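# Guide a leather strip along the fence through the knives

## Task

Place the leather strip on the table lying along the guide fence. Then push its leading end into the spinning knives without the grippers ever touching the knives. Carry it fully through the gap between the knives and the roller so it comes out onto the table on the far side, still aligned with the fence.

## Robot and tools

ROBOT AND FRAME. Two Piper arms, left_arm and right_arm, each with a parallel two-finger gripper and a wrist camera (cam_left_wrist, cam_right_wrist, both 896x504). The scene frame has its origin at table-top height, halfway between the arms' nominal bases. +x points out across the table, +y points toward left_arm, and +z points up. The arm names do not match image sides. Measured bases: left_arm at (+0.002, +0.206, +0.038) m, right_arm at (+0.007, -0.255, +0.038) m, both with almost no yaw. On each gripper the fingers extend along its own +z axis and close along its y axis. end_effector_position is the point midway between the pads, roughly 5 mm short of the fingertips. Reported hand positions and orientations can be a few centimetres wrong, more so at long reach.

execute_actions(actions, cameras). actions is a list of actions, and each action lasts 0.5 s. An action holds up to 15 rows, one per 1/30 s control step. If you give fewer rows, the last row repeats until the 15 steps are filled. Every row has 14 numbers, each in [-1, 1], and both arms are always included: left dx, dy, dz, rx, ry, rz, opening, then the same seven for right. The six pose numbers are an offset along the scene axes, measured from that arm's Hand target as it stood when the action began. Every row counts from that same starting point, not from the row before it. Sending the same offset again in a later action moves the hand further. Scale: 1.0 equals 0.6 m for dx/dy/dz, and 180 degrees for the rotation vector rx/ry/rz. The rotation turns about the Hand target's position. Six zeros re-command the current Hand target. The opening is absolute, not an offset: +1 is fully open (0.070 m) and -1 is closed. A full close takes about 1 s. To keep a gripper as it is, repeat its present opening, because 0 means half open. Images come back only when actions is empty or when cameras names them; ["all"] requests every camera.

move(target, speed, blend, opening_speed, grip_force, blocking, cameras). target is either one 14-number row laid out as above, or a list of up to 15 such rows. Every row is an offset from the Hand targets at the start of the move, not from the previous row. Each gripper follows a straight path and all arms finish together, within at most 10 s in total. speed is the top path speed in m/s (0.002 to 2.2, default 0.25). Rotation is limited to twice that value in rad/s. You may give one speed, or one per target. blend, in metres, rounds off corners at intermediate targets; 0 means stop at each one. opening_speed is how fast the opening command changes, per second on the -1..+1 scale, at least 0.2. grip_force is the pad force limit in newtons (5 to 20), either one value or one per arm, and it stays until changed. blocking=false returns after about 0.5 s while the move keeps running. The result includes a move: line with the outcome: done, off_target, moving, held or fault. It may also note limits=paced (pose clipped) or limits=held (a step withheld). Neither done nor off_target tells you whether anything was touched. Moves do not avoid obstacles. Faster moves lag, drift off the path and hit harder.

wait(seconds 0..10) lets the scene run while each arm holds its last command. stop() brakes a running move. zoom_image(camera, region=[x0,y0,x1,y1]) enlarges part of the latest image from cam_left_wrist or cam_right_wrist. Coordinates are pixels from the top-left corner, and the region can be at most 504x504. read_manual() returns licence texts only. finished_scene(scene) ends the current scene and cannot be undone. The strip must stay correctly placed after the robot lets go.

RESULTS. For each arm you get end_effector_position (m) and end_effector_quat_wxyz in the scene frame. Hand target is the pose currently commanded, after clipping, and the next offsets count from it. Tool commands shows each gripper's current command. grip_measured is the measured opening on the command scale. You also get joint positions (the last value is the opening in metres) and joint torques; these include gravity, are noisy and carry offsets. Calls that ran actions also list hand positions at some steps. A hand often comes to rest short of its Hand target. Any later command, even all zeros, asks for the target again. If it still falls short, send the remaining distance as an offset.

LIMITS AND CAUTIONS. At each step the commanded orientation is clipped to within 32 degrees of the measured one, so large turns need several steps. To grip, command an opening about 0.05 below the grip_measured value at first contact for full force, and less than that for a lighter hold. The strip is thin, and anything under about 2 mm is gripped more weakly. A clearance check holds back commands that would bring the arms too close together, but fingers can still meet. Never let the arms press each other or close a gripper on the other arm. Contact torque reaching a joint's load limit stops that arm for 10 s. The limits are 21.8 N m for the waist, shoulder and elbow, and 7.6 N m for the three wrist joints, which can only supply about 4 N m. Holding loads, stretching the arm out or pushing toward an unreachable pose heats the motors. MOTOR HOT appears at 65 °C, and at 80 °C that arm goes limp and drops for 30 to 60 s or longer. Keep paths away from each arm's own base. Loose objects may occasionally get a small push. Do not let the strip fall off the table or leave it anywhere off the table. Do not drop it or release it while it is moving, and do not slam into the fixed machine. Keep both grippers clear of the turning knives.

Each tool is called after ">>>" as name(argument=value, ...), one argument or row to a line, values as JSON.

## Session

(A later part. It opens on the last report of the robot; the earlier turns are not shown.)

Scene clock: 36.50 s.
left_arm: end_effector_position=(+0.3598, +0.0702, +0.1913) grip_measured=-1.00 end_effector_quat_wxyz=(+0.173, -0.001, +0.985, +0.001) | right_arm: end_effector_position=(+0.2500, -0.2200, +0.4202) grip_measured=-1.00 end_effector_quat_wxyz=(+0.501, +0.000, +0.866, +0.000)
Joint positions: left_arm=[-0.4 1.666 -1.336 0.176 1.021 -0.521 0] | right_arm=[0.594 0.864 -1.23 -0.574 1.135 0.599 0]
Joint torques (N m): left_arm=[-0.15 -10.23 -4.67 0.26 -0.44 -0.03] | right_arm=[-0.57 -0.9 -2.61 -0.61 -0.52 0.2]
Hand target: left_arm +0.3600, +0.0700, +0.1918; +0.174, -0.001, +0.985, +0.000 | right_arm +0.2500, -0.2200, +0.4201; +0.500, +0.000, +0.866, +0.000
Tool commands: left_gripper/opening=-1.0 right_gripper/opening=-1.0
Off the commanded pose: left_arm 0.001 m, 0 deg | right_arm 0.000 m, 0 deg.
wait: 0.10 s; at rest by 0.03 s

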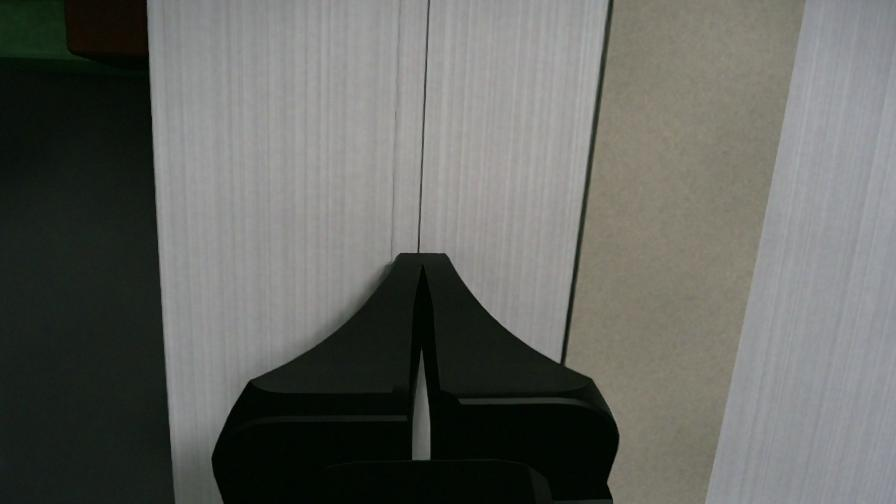

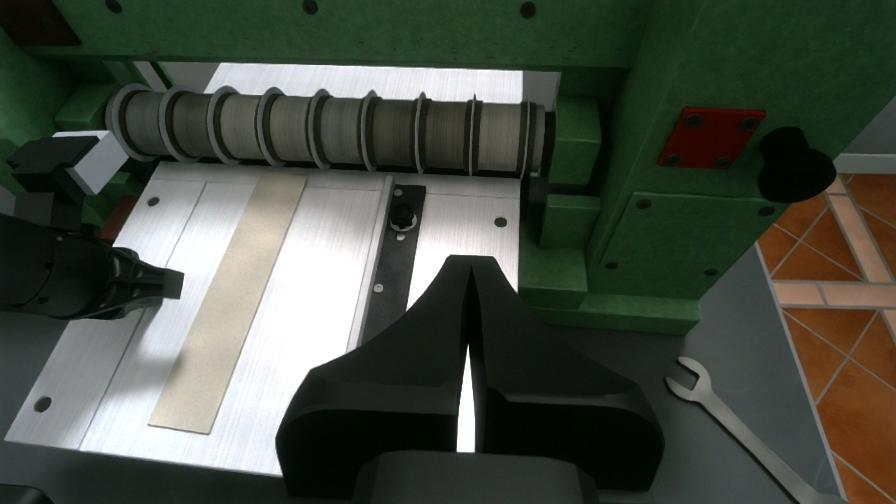

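>>> move(
  target=[0.05,-0.0333,0.0053,0,0.0278,0,-1, 0,0,0,0,0,0,-1],
  cameras=[],
  speed=0.06,
)

>>> move(
  target=[0,0,-0.01,0,0,0,-1, 0,0,0,0,0,0,-1],
  cameras=["all"],
  speed=0.03,
)

Scene clock: 39.17 s.
left_arm: end_effector_position=(+0.3903, +0.0499, +0.1950) grip_measured=-1.00 end_effector_quat_wxyz=(+0.131, -0.001, +0.991, +0.001) | right_arm: end_effector_position=(+0.2500, -0.2200, +0.4202) grip_measured=-1.00 end_effector_quat_wxyz=(+0.501, +0.000, +0.866, +0.000)
Joint positions: left_arm=[-0.392 1.851 -1.625 0.12 1.197 -0.474 0] | right_arm=[0.594 0.864 -1.23 -0.574 1.135 0.599 0]
Joint torques (N m): left_arm=[0.55 -12.33 -3.32 0.16 -0.34 -0.01] | right_arm=[-0.59 -0.94 -2.42 -0.6 -0.52 0.2]
Hand target: left_arm +0.3900, +0.0500, +0.1950; +0.131, +0.000, +0.991, +0.000 | right_arm +0.2500, -0.2200, +0.4201; +0.500, +0.000, +0.866, +0.000
Off the commanded pose: left_arm 0.000 m, 0 deg | right_arm 0.000 m, 0 deg.
move: done
No camera images: "cameras" was empty.

Scene clock: 39.87 s.
left_arm: end_effector_position=(+0.3901, +0.0499, +0.1892) grip_measured=-1.00 end_effector_quat_wxyz=(+0.131, +0.000, +0.991, +0.000) | right_arm: end_effector_position=(+0.2500, -0.2200, +0.4202) grip_measured=-1.00 end_effector_quat_wxyz=(+0.501, +0.000, +0.866, +0.000)
Joint positions: left_arm=[-0.392 1.851 -1.602 0.121 1.174 -0.476 0] | right_arm=[0.594 0.864 -1.23 -0.574 1.135 0.599 0]
Joint torques (N m): left_arm=[0.43 -9.88 -3.48 0.21 -0.2 -0.2] | right_arm=[-0.53 -0.93 -2.54 -0.6 -0.55 0.2]
Hand target: left_arm +0.3900, +0.0500, +0.1890; +0.131, +0.000, +0.991, +0.000 | right_arm +0.2500, -0.2200, +0.4201; +0.500, +0.000, +0.866, +0.000
Off the commanded pose: left_arm 0.000 m, 0 deg | right_arm 0.000 m, 0 deg.
move: done

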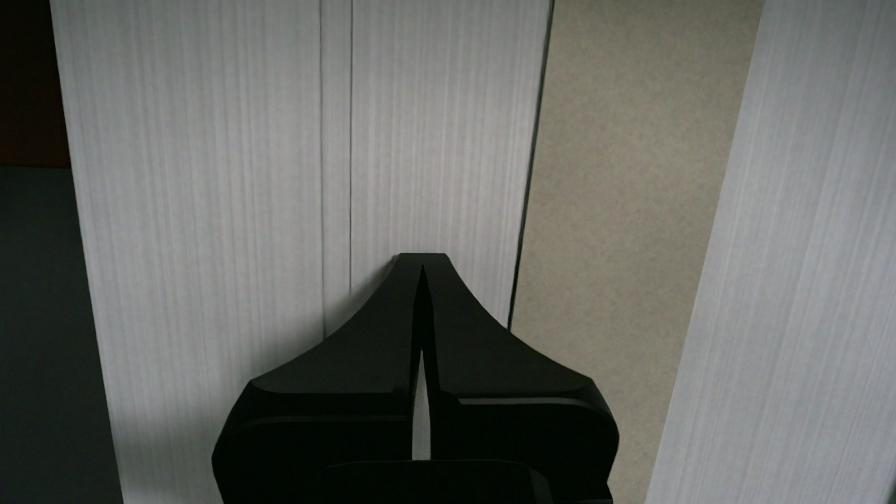

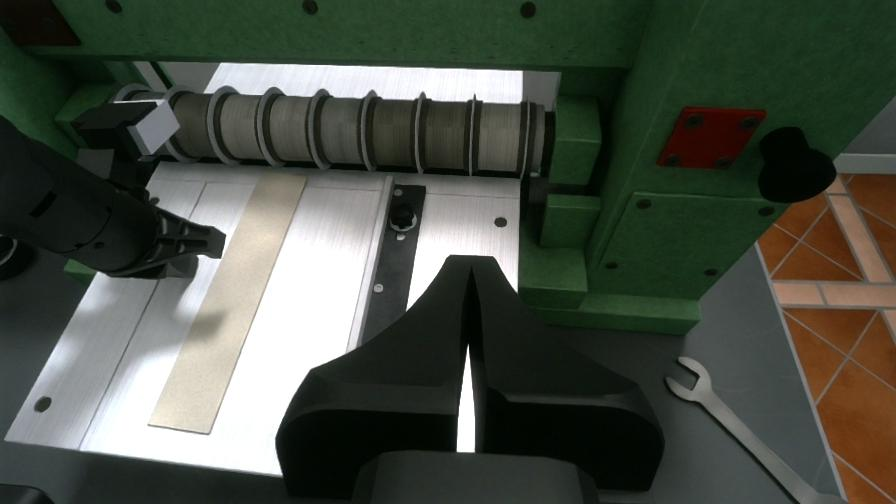

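>>> move(
  target=[-0.0467,0,0,0,0,0,-1, 0,0,0,0,0,0,-1],
  cameras=[],
  speed=0.06,
)

>>> move(
  target=[0,0,-0.0025,0,0,0,-1, 0,0,0,0,0,0,-1],
  cameras=["all"],
  speed=0.02,
)

Scene clock: 40.97 s.
left_arm: end_effector_position=(+0.3615, +0.0501, +0.1890) grip_measured=-1.00 end_effector_quat_wxyz=(+0.130, -0.001, +0.992, +0.000) | right_arm: end_effector_position=(+0.2500, -0.2200, +0.4202) grip_measured=-1.00 end_effector_quat_wxyz=(+0.501, +0.000, +0.866, +0.000)
Joint positions: left_arm=[-0.428 1.758 -1.471 0.131 1.141 -0.52 0] | right_arm=[0.594 0.864 -1.23 -0.574 1.135 0.599 0]
Joint torques (N m): left_arm=[0.08 -9.14 -4.7 0.26 -0.33 0.04] | right_arm=[-0.4 -0.91 -2.62 -0.6 -0.52 0.18]
Hand target: left_arm +0.3620, +0.0500, +0.1890; +0.131, +0.000, +0.991, +0.000 | right_arm +0.2500, -0.2200, +0.4201; +0.500, +0.000, +0.866, +0.000
Off the commanded pose: left_arm 0.001 m, 0 deg | right_arm 0.000 m, 0 deg.
move: done
No camera images: "cameras" was empty.

Scene clock: 41.67 s.
left_arm: end_effector_position=(+0.3620, +0.0499, +0.1877) grip_measured=-1.00 end_effector_quat_wxyz=(+0.131, +0.000, +0.991, +0.000) | right_arm: end_effector_position=(+0.2500, -0.2200, +0.4202) grip_measured=-1.00 end_effector_quat_wxyz=(+0.501, +0.000, +0.866, +0.000)
Joint positions: left_arm=[-0.428 1.76 -1.468 0.132 1.136 -0.52 0] | right_arm=[0.594 0.864 -1.23 -0.574 1.135 0.599 0]
Joint torques (N m): left_arm=[0.38 -8.97 -2.92 0.25 -0.3 -0.01] | right_arm=[-0.59 -0.91 -2.32 -0.6 -0.53 0.21]
Hand target: left_arm +0.3620, +0.0500, +0.1875; +0.131, -0.001, +0.991, +0.000 | right_arm +0.2500, -0.2200, +0.4201; +0.500, +0.000, +0.866, +0.000
Off the commanded pose: left_arm 0.000 m, 0 deg | right_arm 0.000 m, 0 deg.
move: done

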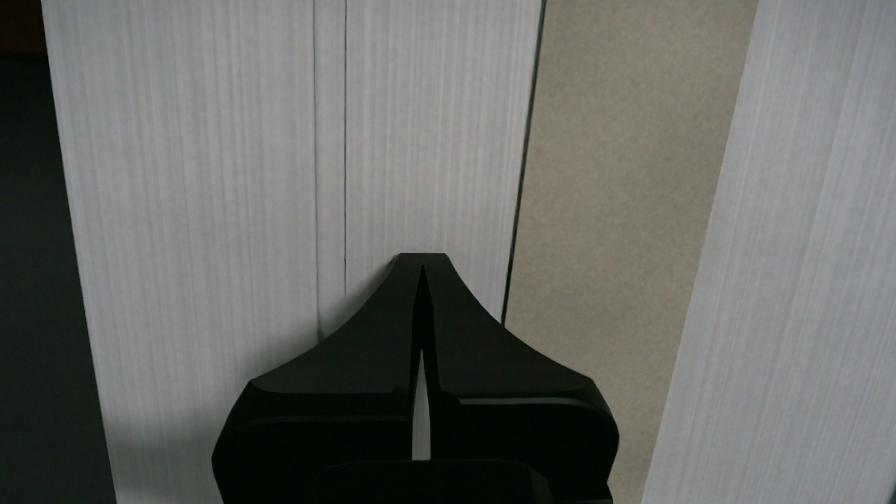

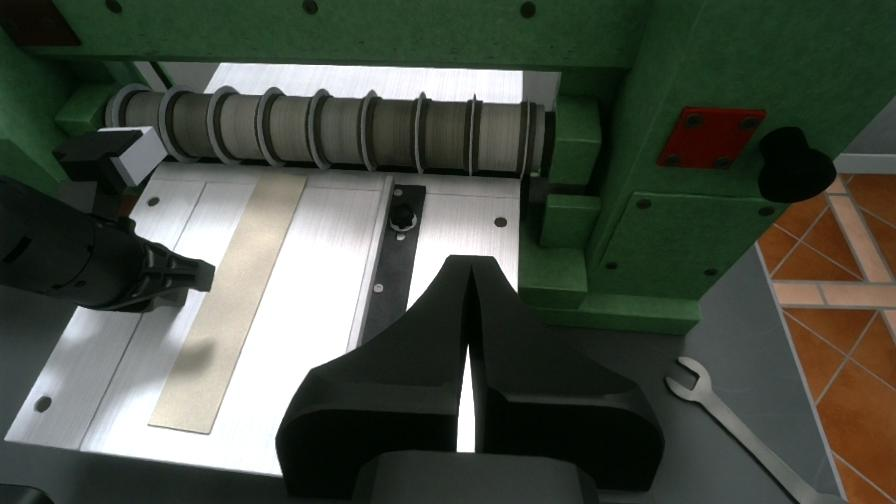

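>>> move(
  target=[0,0,-0.0025,0,0,0,-1, 0,0,0,0,0,0,-1],
  cameras=[],
  speed=0.02,
)

Scene clock: 42.47 s.
left_arm: end_effector_position=(+0.3621, +0.0498, +0.1872) grip_measured=-1.00 end_effector_quat_wxyz=(+0.131, -0.001, +0.991, +0.000) | right_arm: end_effector_position=(+0.2500, -0.2200, +0.4202) grip_measured=-1.00 end_effector_quat_wxyz=(+0.501, +0.000, +0.866, +0.000)
Joint positions: left_arm=[-0.428 1.759 -1.464 0.132 1.131 -0.521 0] | right_arm=[0.594 0.864 -1.23 -0.574 1.135 0.599 0]
Joint torques (N m): left_arm=[0.76 -2.81 -0.35 0.19 -0.75 -0.22] | right_arm=[-0.56 -0.91 -2.32 -0.61 -0.53 0.2]
Hand target: left_arm +0.3620, +0.0500, +0.1860; +0.131, +0.000, +0.991, +0.000 | right_arm +0.2500, -0.2200, +0.4201; +0.500, +0.000, +0.866, +0.000
Off the commanded pose: left_arm 0.001 m, 0 deg | right_arm 0.000 m, 0 deg.
move: done
No camera images: "cameras" was empty.

>>> move(
  target=[0,-0.0667,0.0008,0,0,0,-1, 0,0,0,0,0,0,-1],
  cameras=["all"],
  speed=0.05,
)

Scene clock: 43.73 s.
left_arm: end_effector_position=(+0.3621, +0.0097, +0.1869) grip_measured=-1.00 end_effector_quat_wxyz=(+0.131, -0.001, +0.991, +0.000) | right_arm: end_effector_position=(+0.2500, -0.2200, +0.4202) grip_measured=-1.00 end_effector_quat_wxyz=(+0.501, +0.000, +0.866, +0.000)
Joint positions: left_arm=[-0.527 1.833 -1.567 0.154 1.174 -0.622 0] | right_arm=[0.594 0.864 -1.23 -0.574 1.135 0.599 0]
Joint torques (N m): left_arm=[-1.7 1.75 1.63 -1.94 -0.68 0.03] | right_arm=[-0.53 -0.91 -2.58 -0.6 -0.54 0.2]
Hand target: left_arm +0.3620, +0.0100, +0.1865; +0.131, +0.000, +0.991, +0.000 | right_arm +0.2500, -0.2200, +0.4201; +0.500, +0.000, +0.866, +0.000
Off the commanded pose: left_arm 0.000 m, 0 deg | right_arm 0.000 m, 0 deg.
move: done

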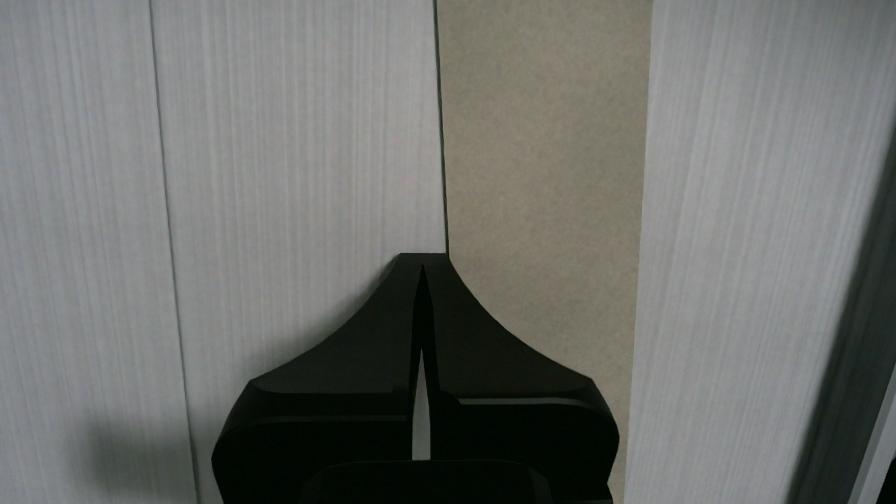

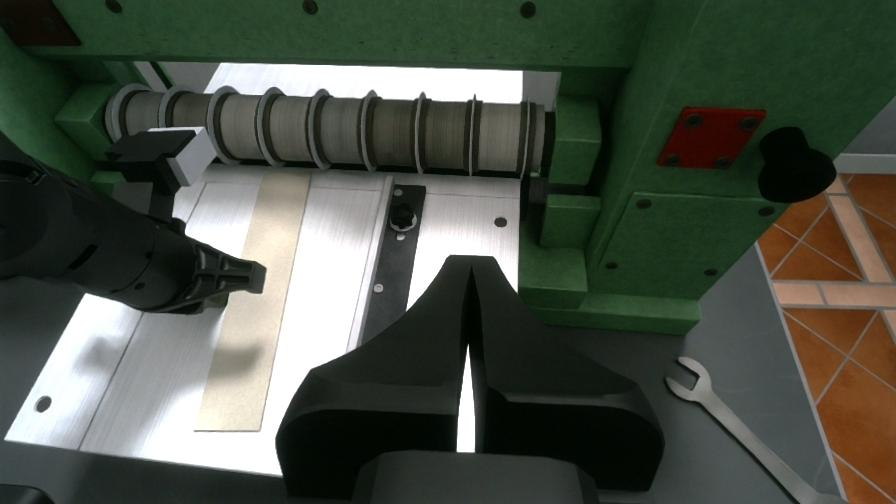

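>>> move(
  target=[
    [0,0.0333,0.01,0,0,0,-1, 0,0,0,0,0,0,-1],
    [0.1133,0.0333,0.01,0,-0.0389,0,-1, 0,0,0,0,0,0,-1],
  ],
  cameras=["all"],
  speed=0.08,
)

Scene clock: 46.20 s.
left_arm: end_effector_position=(+0.4305, +0.0299, +0.1924) grip_measured=-1.00 end_effector_quat_wxyz=(+0.191, -0.001, +0.982, +0.000) | right_arm: end_effector_position=(+0.2500, -0.2200, +0.4202) grip_measured=-1.00 end_effector_quat_wxyz=(+0.501, +0.000, +0.866, +0.000)
Joint positions: left_arm=[-0.423 1.935 -1.707 0.195 1.092 -0.534 0] | right_arm=[0.594 0.864 -1.23 -0.574 1.135 0.599 0]
Joint torques (N m): left_arm=[0.08 -13.15 -3.36 0.07 -0.2 0.02] | right_arm=[-0.46 -1.01 -2.34 -0.59 -0.52 0.22]
Hand target: left_arm +0.4300, +0.0300, +0.1925; +0.191, -0.001, +0.982, +0.000 | right_arm +0.2500, -0.2200, +0.4201; +0.500, +0.000, +0.866, +0.000
Off the commanded pose: left_arm 0.001 m, 0 deg | right_arm 0.000 m, 0 deg.
move: done

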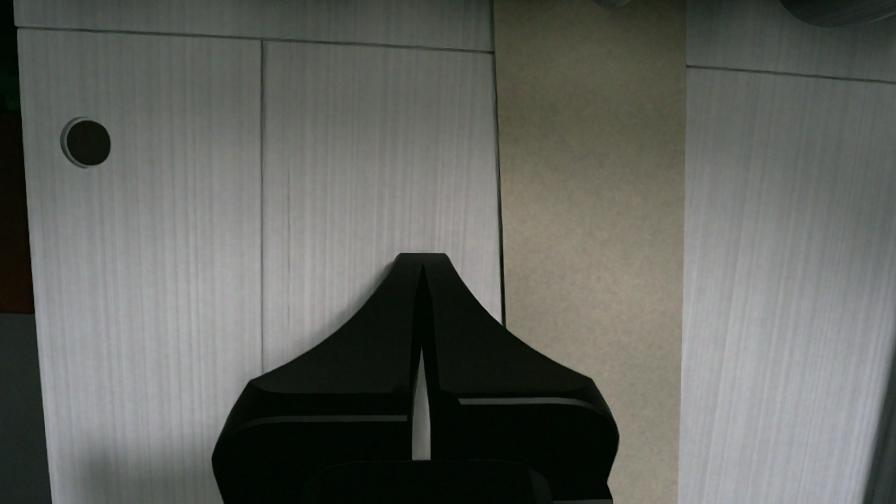

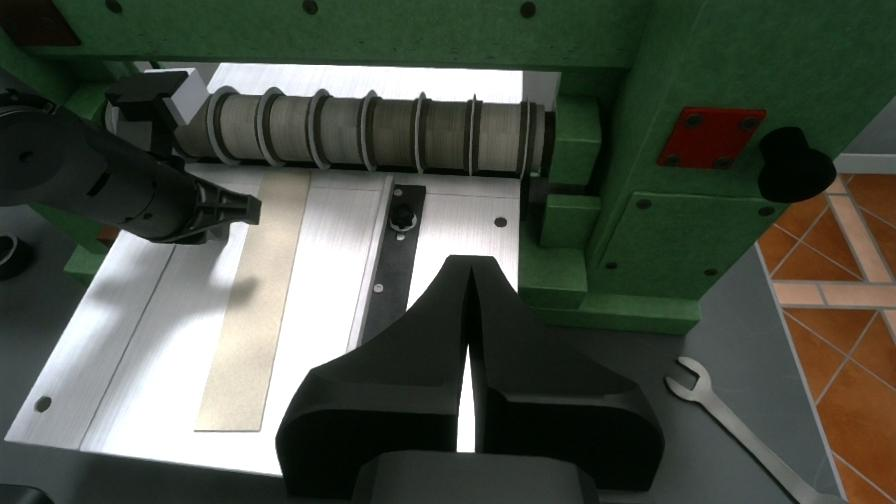

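>>> move(
  target=[0,0,-0.0083,0,0,0,-1, 0,0,0,0,0,0,-1],
  cameras=[],
  speed=0.02,
)

Scene clock: 47.00 s.
left_arm: end_effector_position=(+0.4303, +0.0301, +0.1888) grip_measured=-1.00 end_effector_quat_wxyz=(+0.192, -0.001, +0.981, +0.000) | right_arm: end_effector_position=(+0.2500, -0.2200, +0.4202) grip_measured=-1.00 end_effector_quat_wxyz=(+0.501, +0.000, +0.866, +0.000)
Joint positions: left_arm=[-0.423 1.934 -1.689 0.197 1.074 -0.538 0] | right_arm=[0.594 0.864 -1.23 -0.574 1.135 0.599 0]
Joint torques (N m): left_arm=[-0.23 -7.39 -1.65 0.1 -0.51 -0.21] | right_arm=[-0.56 -0.88 -2.41 -0.61 -0.53 0.19]
Hand target: left_arm +0.4300, +0.0300, +0.1875; +0.191, -0.001, +0.982, +0.000 | right_arm +0.2500, -0.2200, +0.4201; +0.500, +0.000, +0.866, +0.000
Off the commanded pose: left_arm 0.001 m, 0 deg | right_arm 0.000 m, 0 deg.
move: done
No camera images: "cameras" was empty.

>>> move(
  target=[0,-0.1,0.0008,0,0,0,-1, 0,0,0,0,0,0,-1],
  cameras=["all"],
  speed=0.05,
)

Scene clock: 49.23 s.
left_arm: end_effector_position=(+0.4300, -0.0304, +0.1883) grip_measured=-1.00 end_effector_quat_wxyz=(+0.191, -0.001, +0.982, +0.000) | right_arm: end_effector_position=(+0.2500, -0.2200, +0.4202) grip_measured=-1.00 end_effector_quat_wxyz=(+0.501, +0.000, +0.866, +0.000)
Joint positions: left_arm=[-0.552 2.061 -1.892 0.233 1.177 -0.658 0] | right_arm=[0.594 0.864 -1.23 -0.574 1.135 0.599 0]
Joint torques (N m): left_arm=[-2.09 1.9 2.73 -2.27 -0.37 -0.06] | right_arm=[-0.47 -0.91 -2.55 -0.61 -0.52 0.2]
Hand target: left_arm +0.4300, -0.0300, +0.1880; +0.191, -0.001, +0.982, +0.000 | right_arm +0.2500, -0.2200, +0.4201; +0.500, +0.000, +0.866, +0.000
Off the commanded pose: left_arm 0.000 m, 0 deg | right_arm 0.000 m, 0 deg.
move: done

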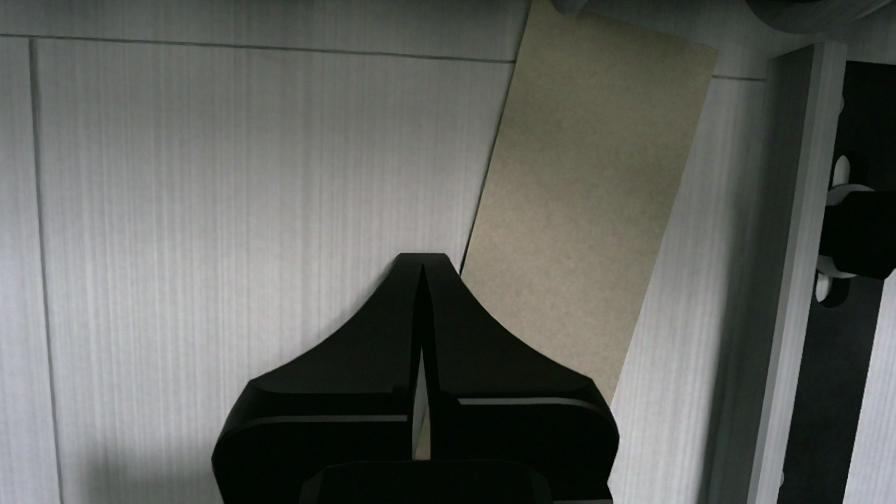

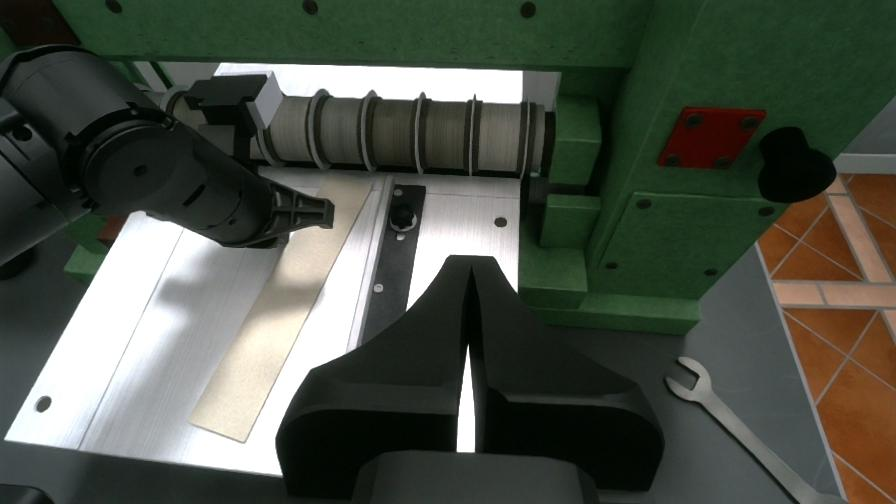

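>>> move(
  target=[
    [0,0.0417,0.0083,0,0,0,-1, 0,0,0,0,0,0,-1],
    [-0.2,0.0833,0.0083,0,0.0389,0,-1, 0,0,0,0,0,0,-1],
  ],
  cameras=["all"],
  speed=0.08,
)

Scene clock: 52.07 s.
left_arm: end_effector_position=(+0.3095, +0.0201, +0.1930) grip_measured=-1.00 end_effector_quat_wxyz=(+0.130, +0.000, +0.991, +0.000) | right_arm: end_effector_position=(+0.2500, -0.2200, +0.4202) grip_measured=-1.00 end_effector_quat_wxyz=(+0.501, +0.000, +0.866, +0.000)
Joint positions: left_arm=[-0.59 1.657 -1.354 0.171 1.15 -0.694 0] | right_arm=[0.594 0.864 -1.23 -0.574 1.135 0.599 0]
Joint torques (N m): left_arm=[0 -7.61 -4.57 0.3 -0.24 -0.06] | right_arm=[-0.6 -0.83 -2.41 -0.61 -0.52 0.22]
Hand target: left_arm +0.3100, +0.0200, +0.1930; +0.131, -0.001, +0.991, +0.000 | right_arm +0.2500, -0.2200, +0.4201; +0.500, +0.000, +0.866, +0.000
Off the commanded pose: left_arm 0.001 m, 0 deg | right_arm 0.000 m, 0 deg.
move: done

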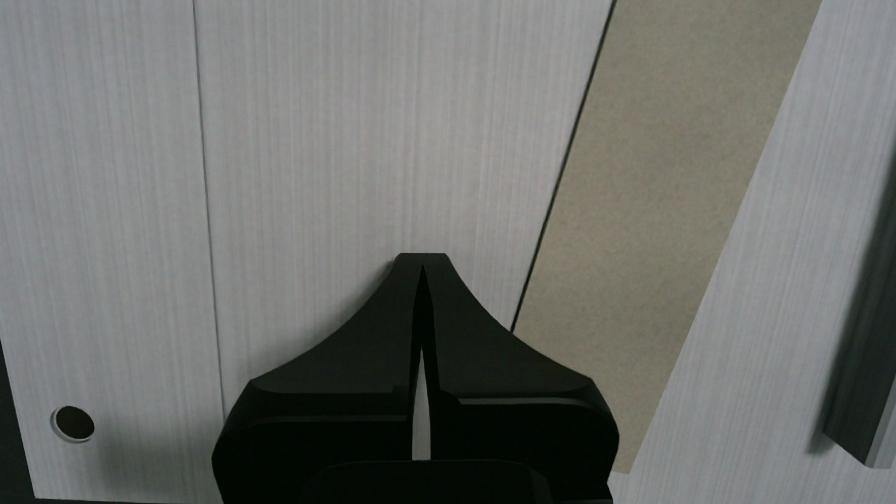

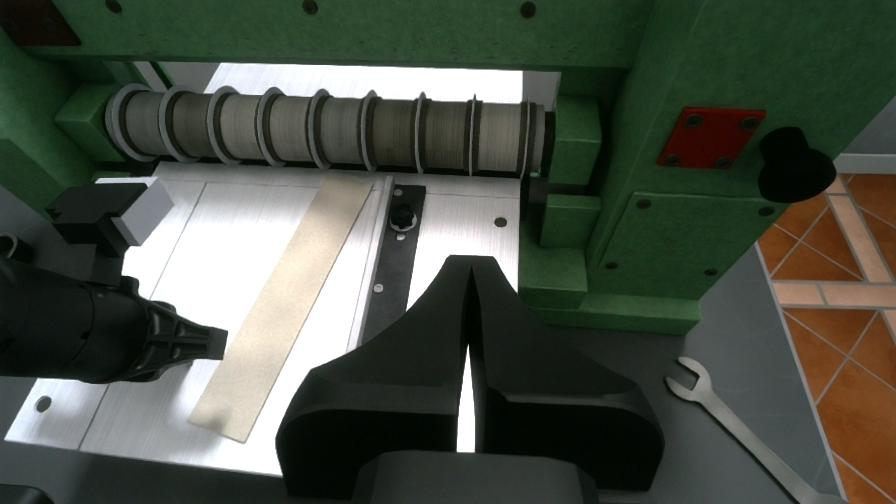

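>>> move(
  target=[
    [0,0,-0.0108,0,0,0,-1, 0,0,0,0,0,0,-1],
    [0,-0.08,-0.0108,0,0,0,-1, 0,0,0,0,0,0,-1],
  ],
  cameras=["all"],
  speed=[0.03, 0.05],
)

Scene clock: 54.07 s.
left_arm: end_effector_position=(+0.3102, -0.0283, +0.1870) grip_measured=-1.00 end_effector_quat_wxyz=(+0.131, -0.001, +0.991, +0.000) | right_arm: end_effector_position=(+0.2500, -0.2200, +0.4202) grip_measured=-1.00 end_effector_quat_wxyz=(+0.501, +0.000, +0.866, +0.000)
Joint positions: left_arm=[-0.703 1.769 -1.478 0.194 1.179 -0.811 0] | right_arm=[0.594 0.864 -1.23 -0.574 1.135 0.599 0]
Joint torques (N m): left_arm=[-0.71 -2.73 -0.42 -1 -0.72 0.01] | right_arm=[-0.44 -0.92 -2.51 -0.61 -0.53 0.19]
Hand target: left_arm +0.3100, -0.0280, +0.1865; +0.131, +0.000, +0.991, +0.000 | right_arm +0.2500, -0.2200, +0.4201; +0.500, +0.000, +0.866, +0.000
Off the commanded pose: left_arm 0.001 m, 0 deg | right_arm 0.000 m, 0 deg.
move: done

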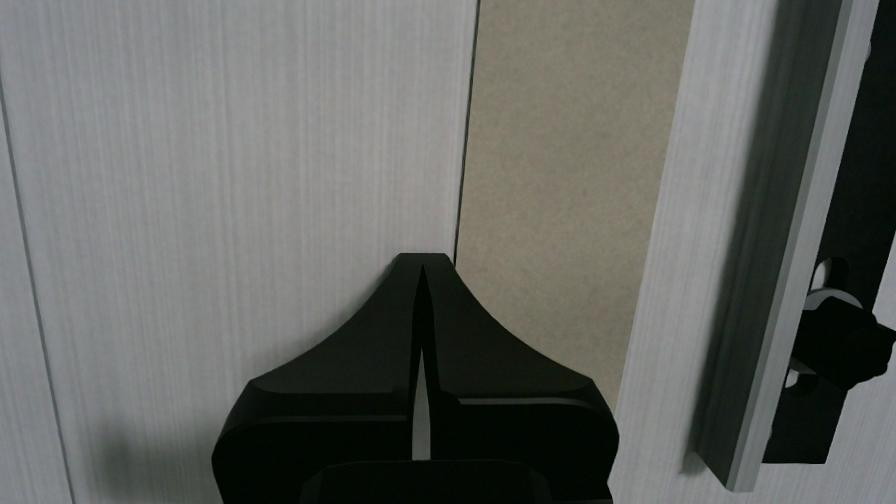

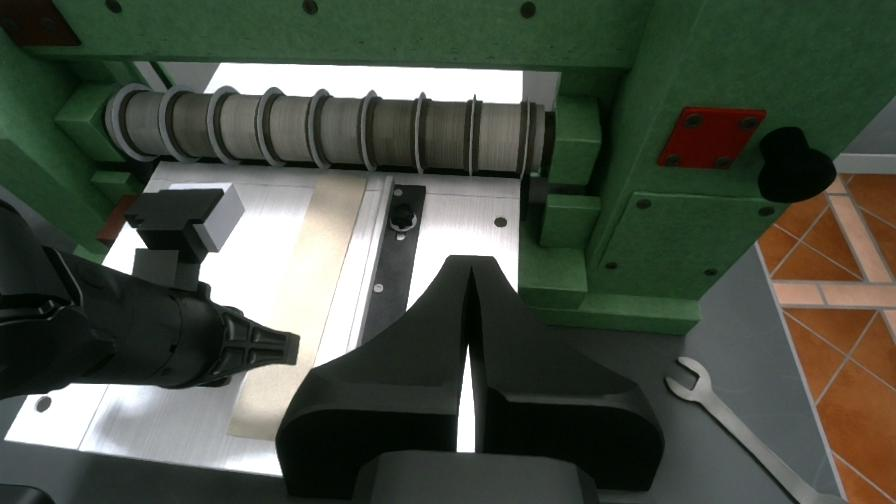

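>>> move(
  target=[
    [0,0.02,0.008,0,0,0,-1, 0,0,0,0,0,0,-1],
    [0.1033,0.0283,0.008,0,0,0,-1, 0,0,0,0,0,0,-1],
    [0.1033,0.0283,0.0005,0,0,0,-1, 0,0,0,0,0,0,-1],
    [0.1033,-0.025,0.0005,0,0,0,-1, 0,0,0,0,0,0,-1],
  ],
  cameras=["all"],
  speed=[0.05,0.06,0.03,0.05],
)

Scene clock: 58.30 s.
left_arm: end_effector_position=(+0.3723, -0.0430, +0.1877) grip_measured=-1.00 end_effector_quat_wxyz=(+0.144, +0.000, +0.990, -0.009) | right_arm: end_effector_position=(+0.2500, -0.2200, +0.4202) grip_measured=-1.00 end_effector_quat_wxyz=(+0.501, +0.000, +0.866, +0.000)
Joint positions: left_arm=[-0.623 1.956 -1.748 0.174 1.216 -0.713 0] | right_arm=[0.594 0.864 -1.23 -0.574 1.135 0.599 0]
Joint torques (N m): left_arm=[-1.08 -2.97 -0.14 -1.34 0.03 -0.02] | right_arm=[-0.49 -0.92 -2.53 -0.6 -0.53 0.2]
Hand target: left_arm +0.3720, -0.0430, +0.1868; +0.131, +0.000, +0.991, +0.000 | right_arm +0.2500, -0.2200, +0.4201; +0.500, +0.000, +0.866, +0.000
Off the commanded pose: left_arm 0.001 m, 2 deg | right_arm 0.000 m, 0 deg.
joint sent to its limit (left arm) — joint 5 (wrist pitch), upper limit. The joint targets still meet the commanded pose.
move: done

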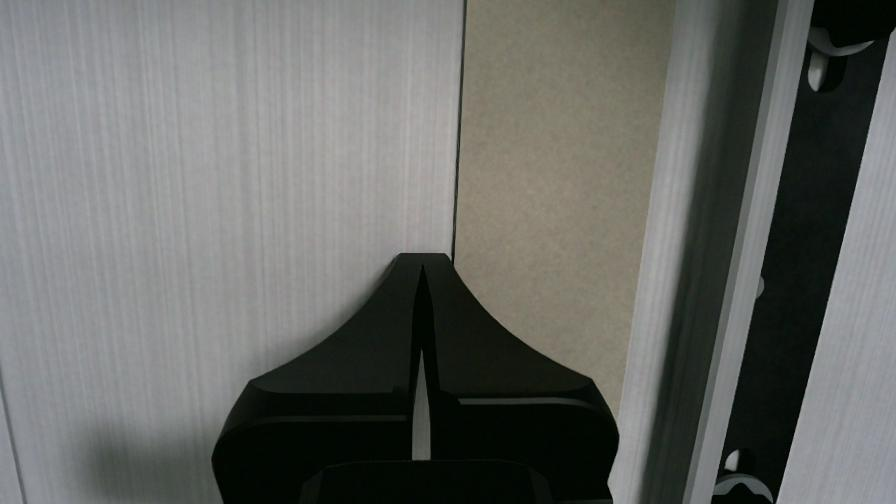

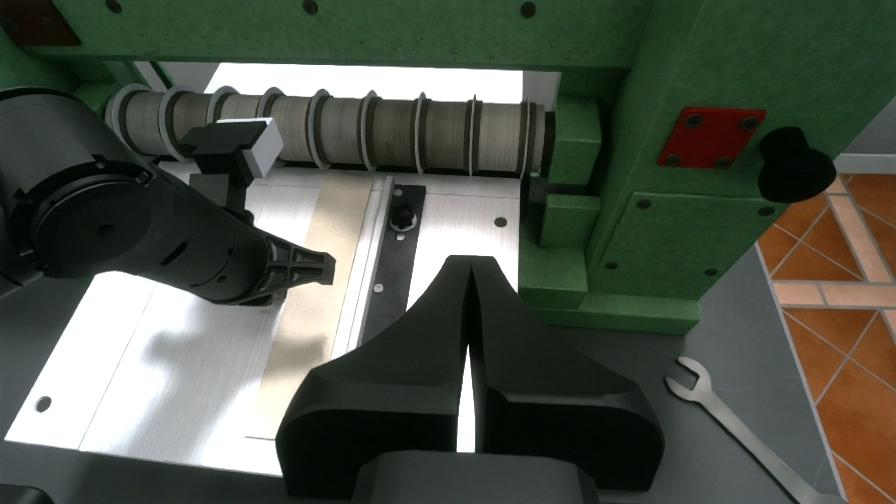

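>>> move(
  target=[0,-0.0133,0,0,0,0,-1, 0,0,0,0,0,0,-1],
  cameras=["all"],
  speed=0.03,
)

>>> zoom_image(
  camera="cam_right_wrist",
  region=[240, 160, 440, 360],
)

>>> zoom_image(
  camera="cam_left_wrist",
  region=[440, 0, 800, 260],
)

Scene clock: 59.77 s.
left_arm: end_effector_position=(+0.3723, -0.0503, +0.1874) grip_measured=-1.00 end_effector_quat_wxyz=(+0.146, +0.001, +0.989, -0.012) | right_arm: end_effector_position=(+0.2500, -0.2200, +0.4202) grip_measured=-1.00 end_effector_quat_wxyz=(+0.501, +0.000, +0.866, +0.000)
Joint positions: left_arm=[-0.637 1.969 -1.765 0.177 1.216 -0.727 0] | right_arm=[0.594 0.864 -1.23 -0.574 1.135 0.599 0]
Joint torques (N m): left_arm=[-2.84 4.14 1.73 -2.42 0.05 -0.25] | right_arm=[-0.43 -0.91 -2.45 -0.58 -0.53 0.2]
Hand target: left_arm +0.3720, -0.0510, +0.1868; +0.131, +0.000, +0.991, +0.000 | right_arm +0.2500, -0.2200, +0.4201; +0.500, +0.000, +0.866, +0.000
Off the commanded pose: left_arm 0.001 m, 2 deg | right_arm 0.000 m, 0 deg.
joint read past its limit (left arm) — joint 5 (wrist pitch), upper limit.
joint sent to its limit (left arm) — joint 5 (wrist pitch), upper limit. The joint targets still meet the commanded pose.
move: done

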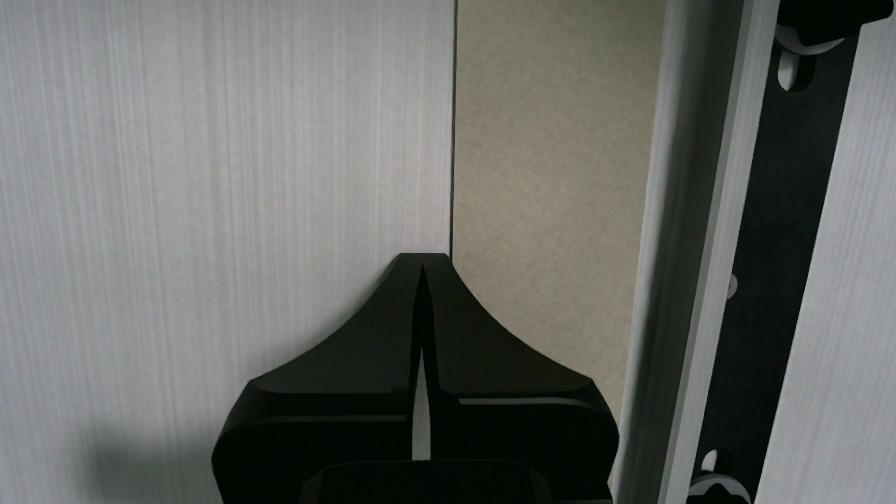

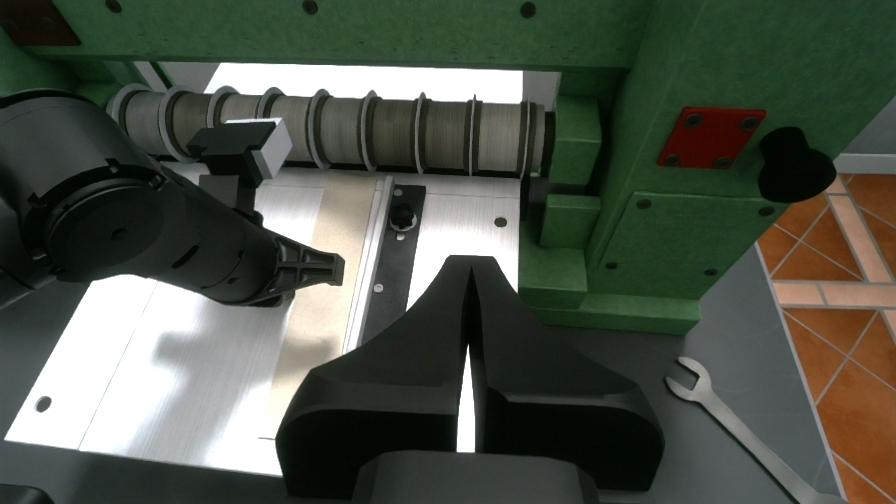

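Scaled by 2.520.

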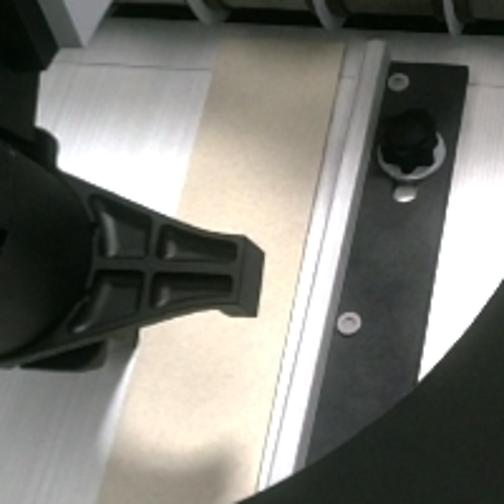

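Scaled by 1.400.

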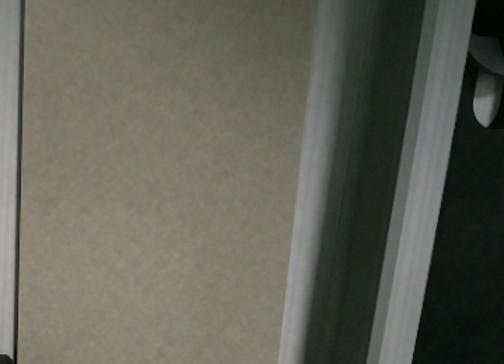

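>>> move(
  target=[0,-0.0067,0.001,0,-0.0222,0,-1, 0,0,0,0,0,0,-1],
  cameras=["cam_left_wrist"],
  speed=0.03,
)

>>> zoom_image(
  camera="cam_left_wrist",
  region=[440, 0, 800, 260],
)

Scene clock: 61.03 s.
left_arm: end_effector_position=(+0.3718, -0.0552, +0.1877) grip_measured=-1.00 end_effector_quat_wxyz=(+0.165, -0.001, +0.986, +0.000) | right_arm: end_effector_position=(+0.2500, -0.2200, +0.4202) grip_measured=-1.00 end_effector_quat_wxyz=(+0.501, +0.000, +0.866, +0.000)
Joint positions: left_arm=[-0.671 1.969 -1.756 0.233 1.202 -0.78 0] | right_arm=[0.594 0.864 -1.23 -0.574 1.135 0.599 0]
Joint torques (N m): left_arm=[-2.08 3.74 2.75 -2.41 -1.02 -0.1] | right_arm=[-0.56 -0.83 -2.44 -0.6 -0.54 0.2]
Hand target: left_arm +0.3720, -0.0550, +0.1874; +0.165, -0.001, +0.986, +0.000 | right_arm +0.2500, -0.2200, +0.4201; +0.500, +0.000, +0.866, +0.000
Off the commanded pose: left_arm 0.000 m, 0 deg | right_arm 0.000 m, 0 deg.
move: done
Images, in order (width x height): cam_left_wrist 896x504.

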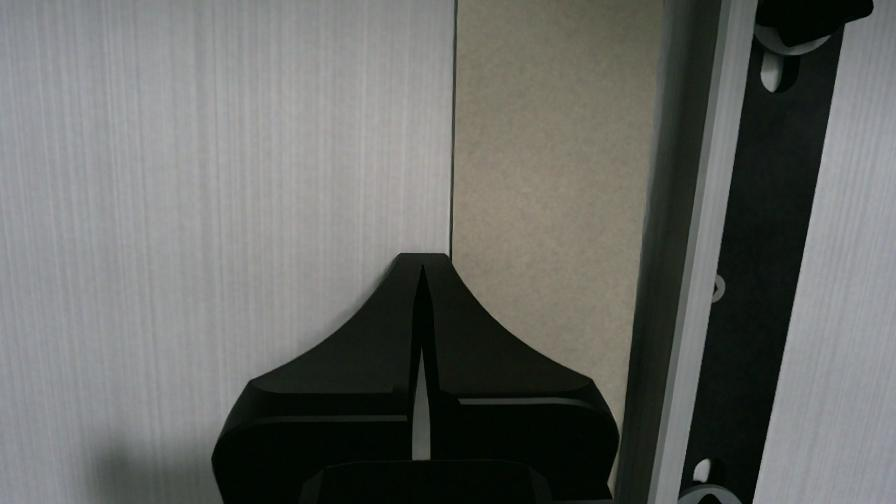

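Scaled by 1.400.

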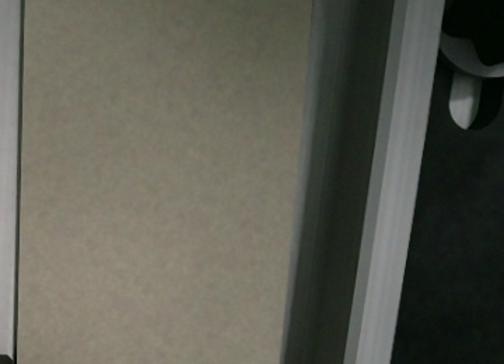

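>>> move(
  target=[0,-0.0033,0,0,0,0,-1, 0,0,0,0,0,0,-1],
  cameras=["cam_left_wrist"],
  speed=0.02,
)

>>> zoom_image(
  camera="cam_left_wrist",
  region=[440, 0, 800, 260],
)

Scene clock: 61.90 s.
left_arm: end_effector_position=(+0.3719, -0.0570, +0.1876) grip_measured=-1.00 end_effector_quat_wxyz=(+0.165, +0.000, +0.986, +0.000) | right_arm: end_effector_position=(+0.2500, -0.2200, +0.4202) grip_measured=-1.00 end_effector_quat_wxyz=(+0.501, +0.000, +0.866, +0.000)
Joint positions: left_arm=[-0.674 1.974 -1.764 0.233 1.205 -0.782 0] | right_arm=[0.594 0.864 -1.23 -0.574 1.135 0.599 0]
Joint torques (N m): left_arm=[-2.35 3.55 0.97 -2.07 -0.75 -0.28] | right_arm=[-0.54 -0.99 -2.5 -0.61 -0.53 0.18]
Hand target: left_arm +0.3720, -0.0570, +0.1874; +0.165, -0.001, +0.986, +0.000 | right_arm +0.2500, -0.2200, +0.4201; +0.500, +0.000, +0.866, +0.000
Off the commanded pose: left_arm 0.000 m, 0 deg | right_arm 0.000 m, 0 deg.
move: done
Images, in order (width x height): cam_left_wrist 896x504.

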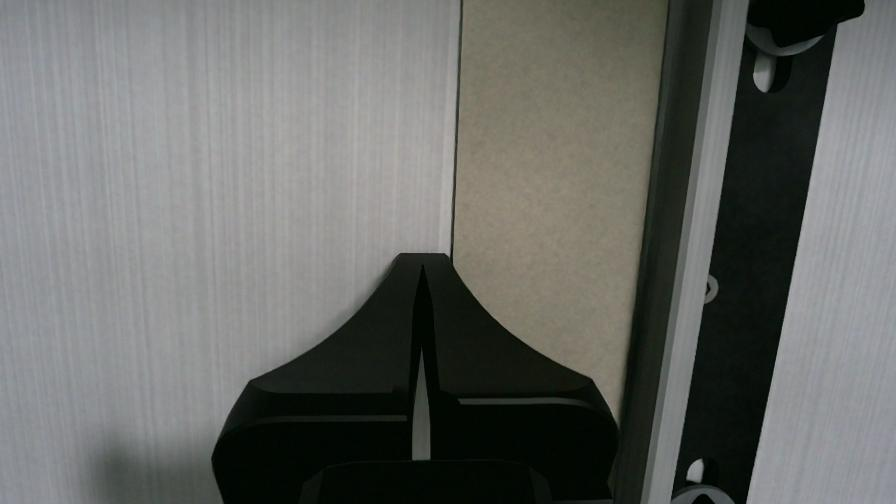

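Scaled by 1.400.

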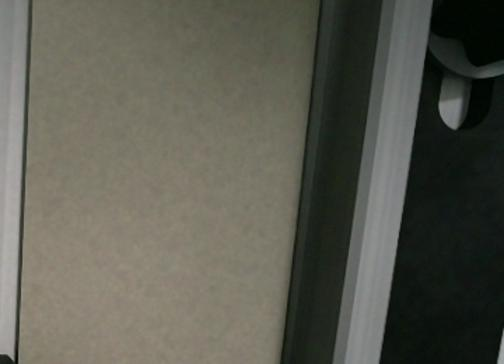

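>>> move(
  target=[0,-0.0025,0,0,0,0,-1, 0,0,0,0,0,0,-1],
  cameras=["all"],
  speed=0.02,
)

>>> zoom_image(
  camera="cam_left_wrist",
  region=[440, 0, 800, 260],
)

>>> zoom_image(
  camera="cam_right_wrist",
  region=[240, 150, 440, 310],
)

Scene clock: 62.80 s.
left_arm: end_effector_position=(+0.3719, -0.0585, +0.1875) grip_measured=-1.00 end_effector_quat_wxyz=(+0.165, -0.001, +0.986, +0.000) | right_arm: end_effector_position=(+0.2500, -0.2200, +0.4202) grip_measured=-1.00 end_effector_quat_wxyz=(+0.501, +0.000, +0.866, +0.000)
Joint positions: left_arm=[-0.677 1.978 -1.77 0.234 1.208 -0.784 0] | right_arm=[0.594 0.864 -1.23 -0.574 1.135 0.599 0]
Joint torques (N m): left_arm=[-2.15 3.44 1.02 -2.27 -0.85 -0.29] | right_arm=[-0.42 -0.99 -2.54 -0.62 -0.54 0.2]
Hand target: left_arm +0.3720, -0.0585, +0.1874; +0.165, -0.001, +0.986, +0.000 | right_arm +0.2500, -0.2200, +0.4201; +0.500, +0.000, +0.866, +0.000
Off the commanded pose: left_arm 0.000 m, 0 deg | right_arm 0.000 m, 0 deg.
move: done

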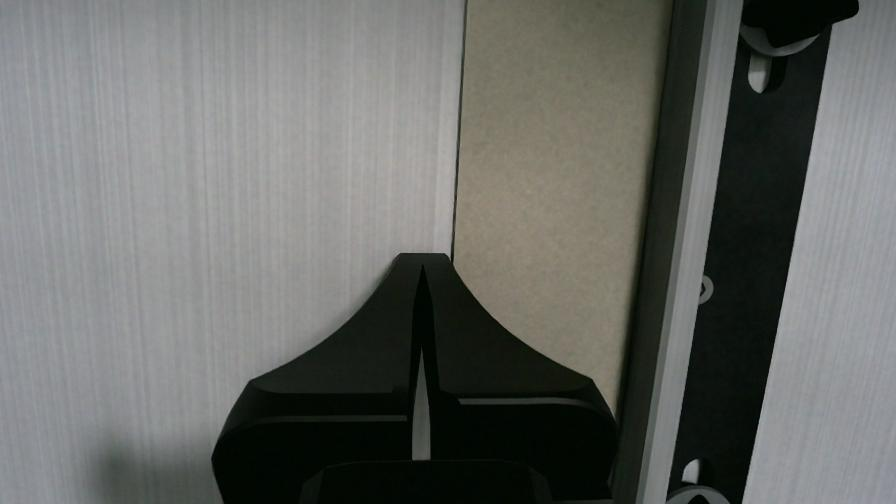

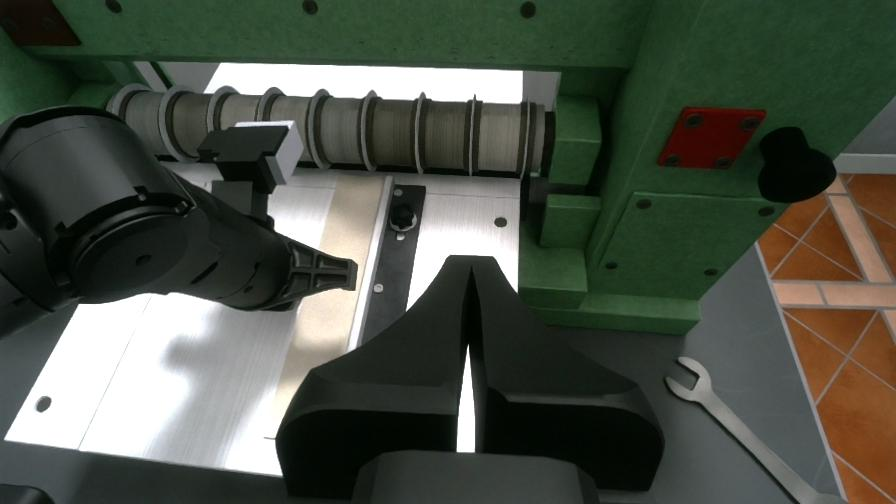

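Scaled by 1.400.

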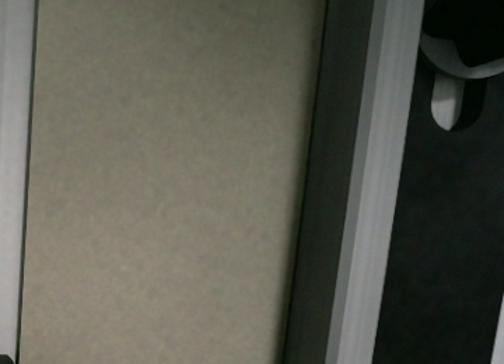

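Scaled by 2.520.

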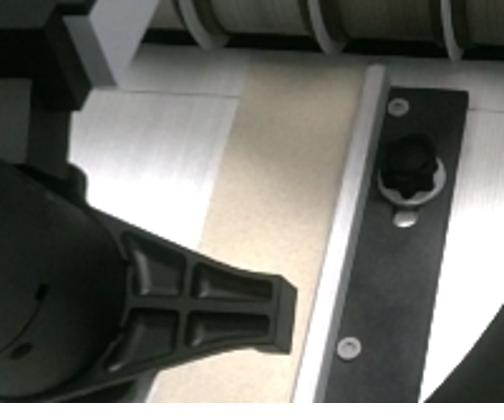

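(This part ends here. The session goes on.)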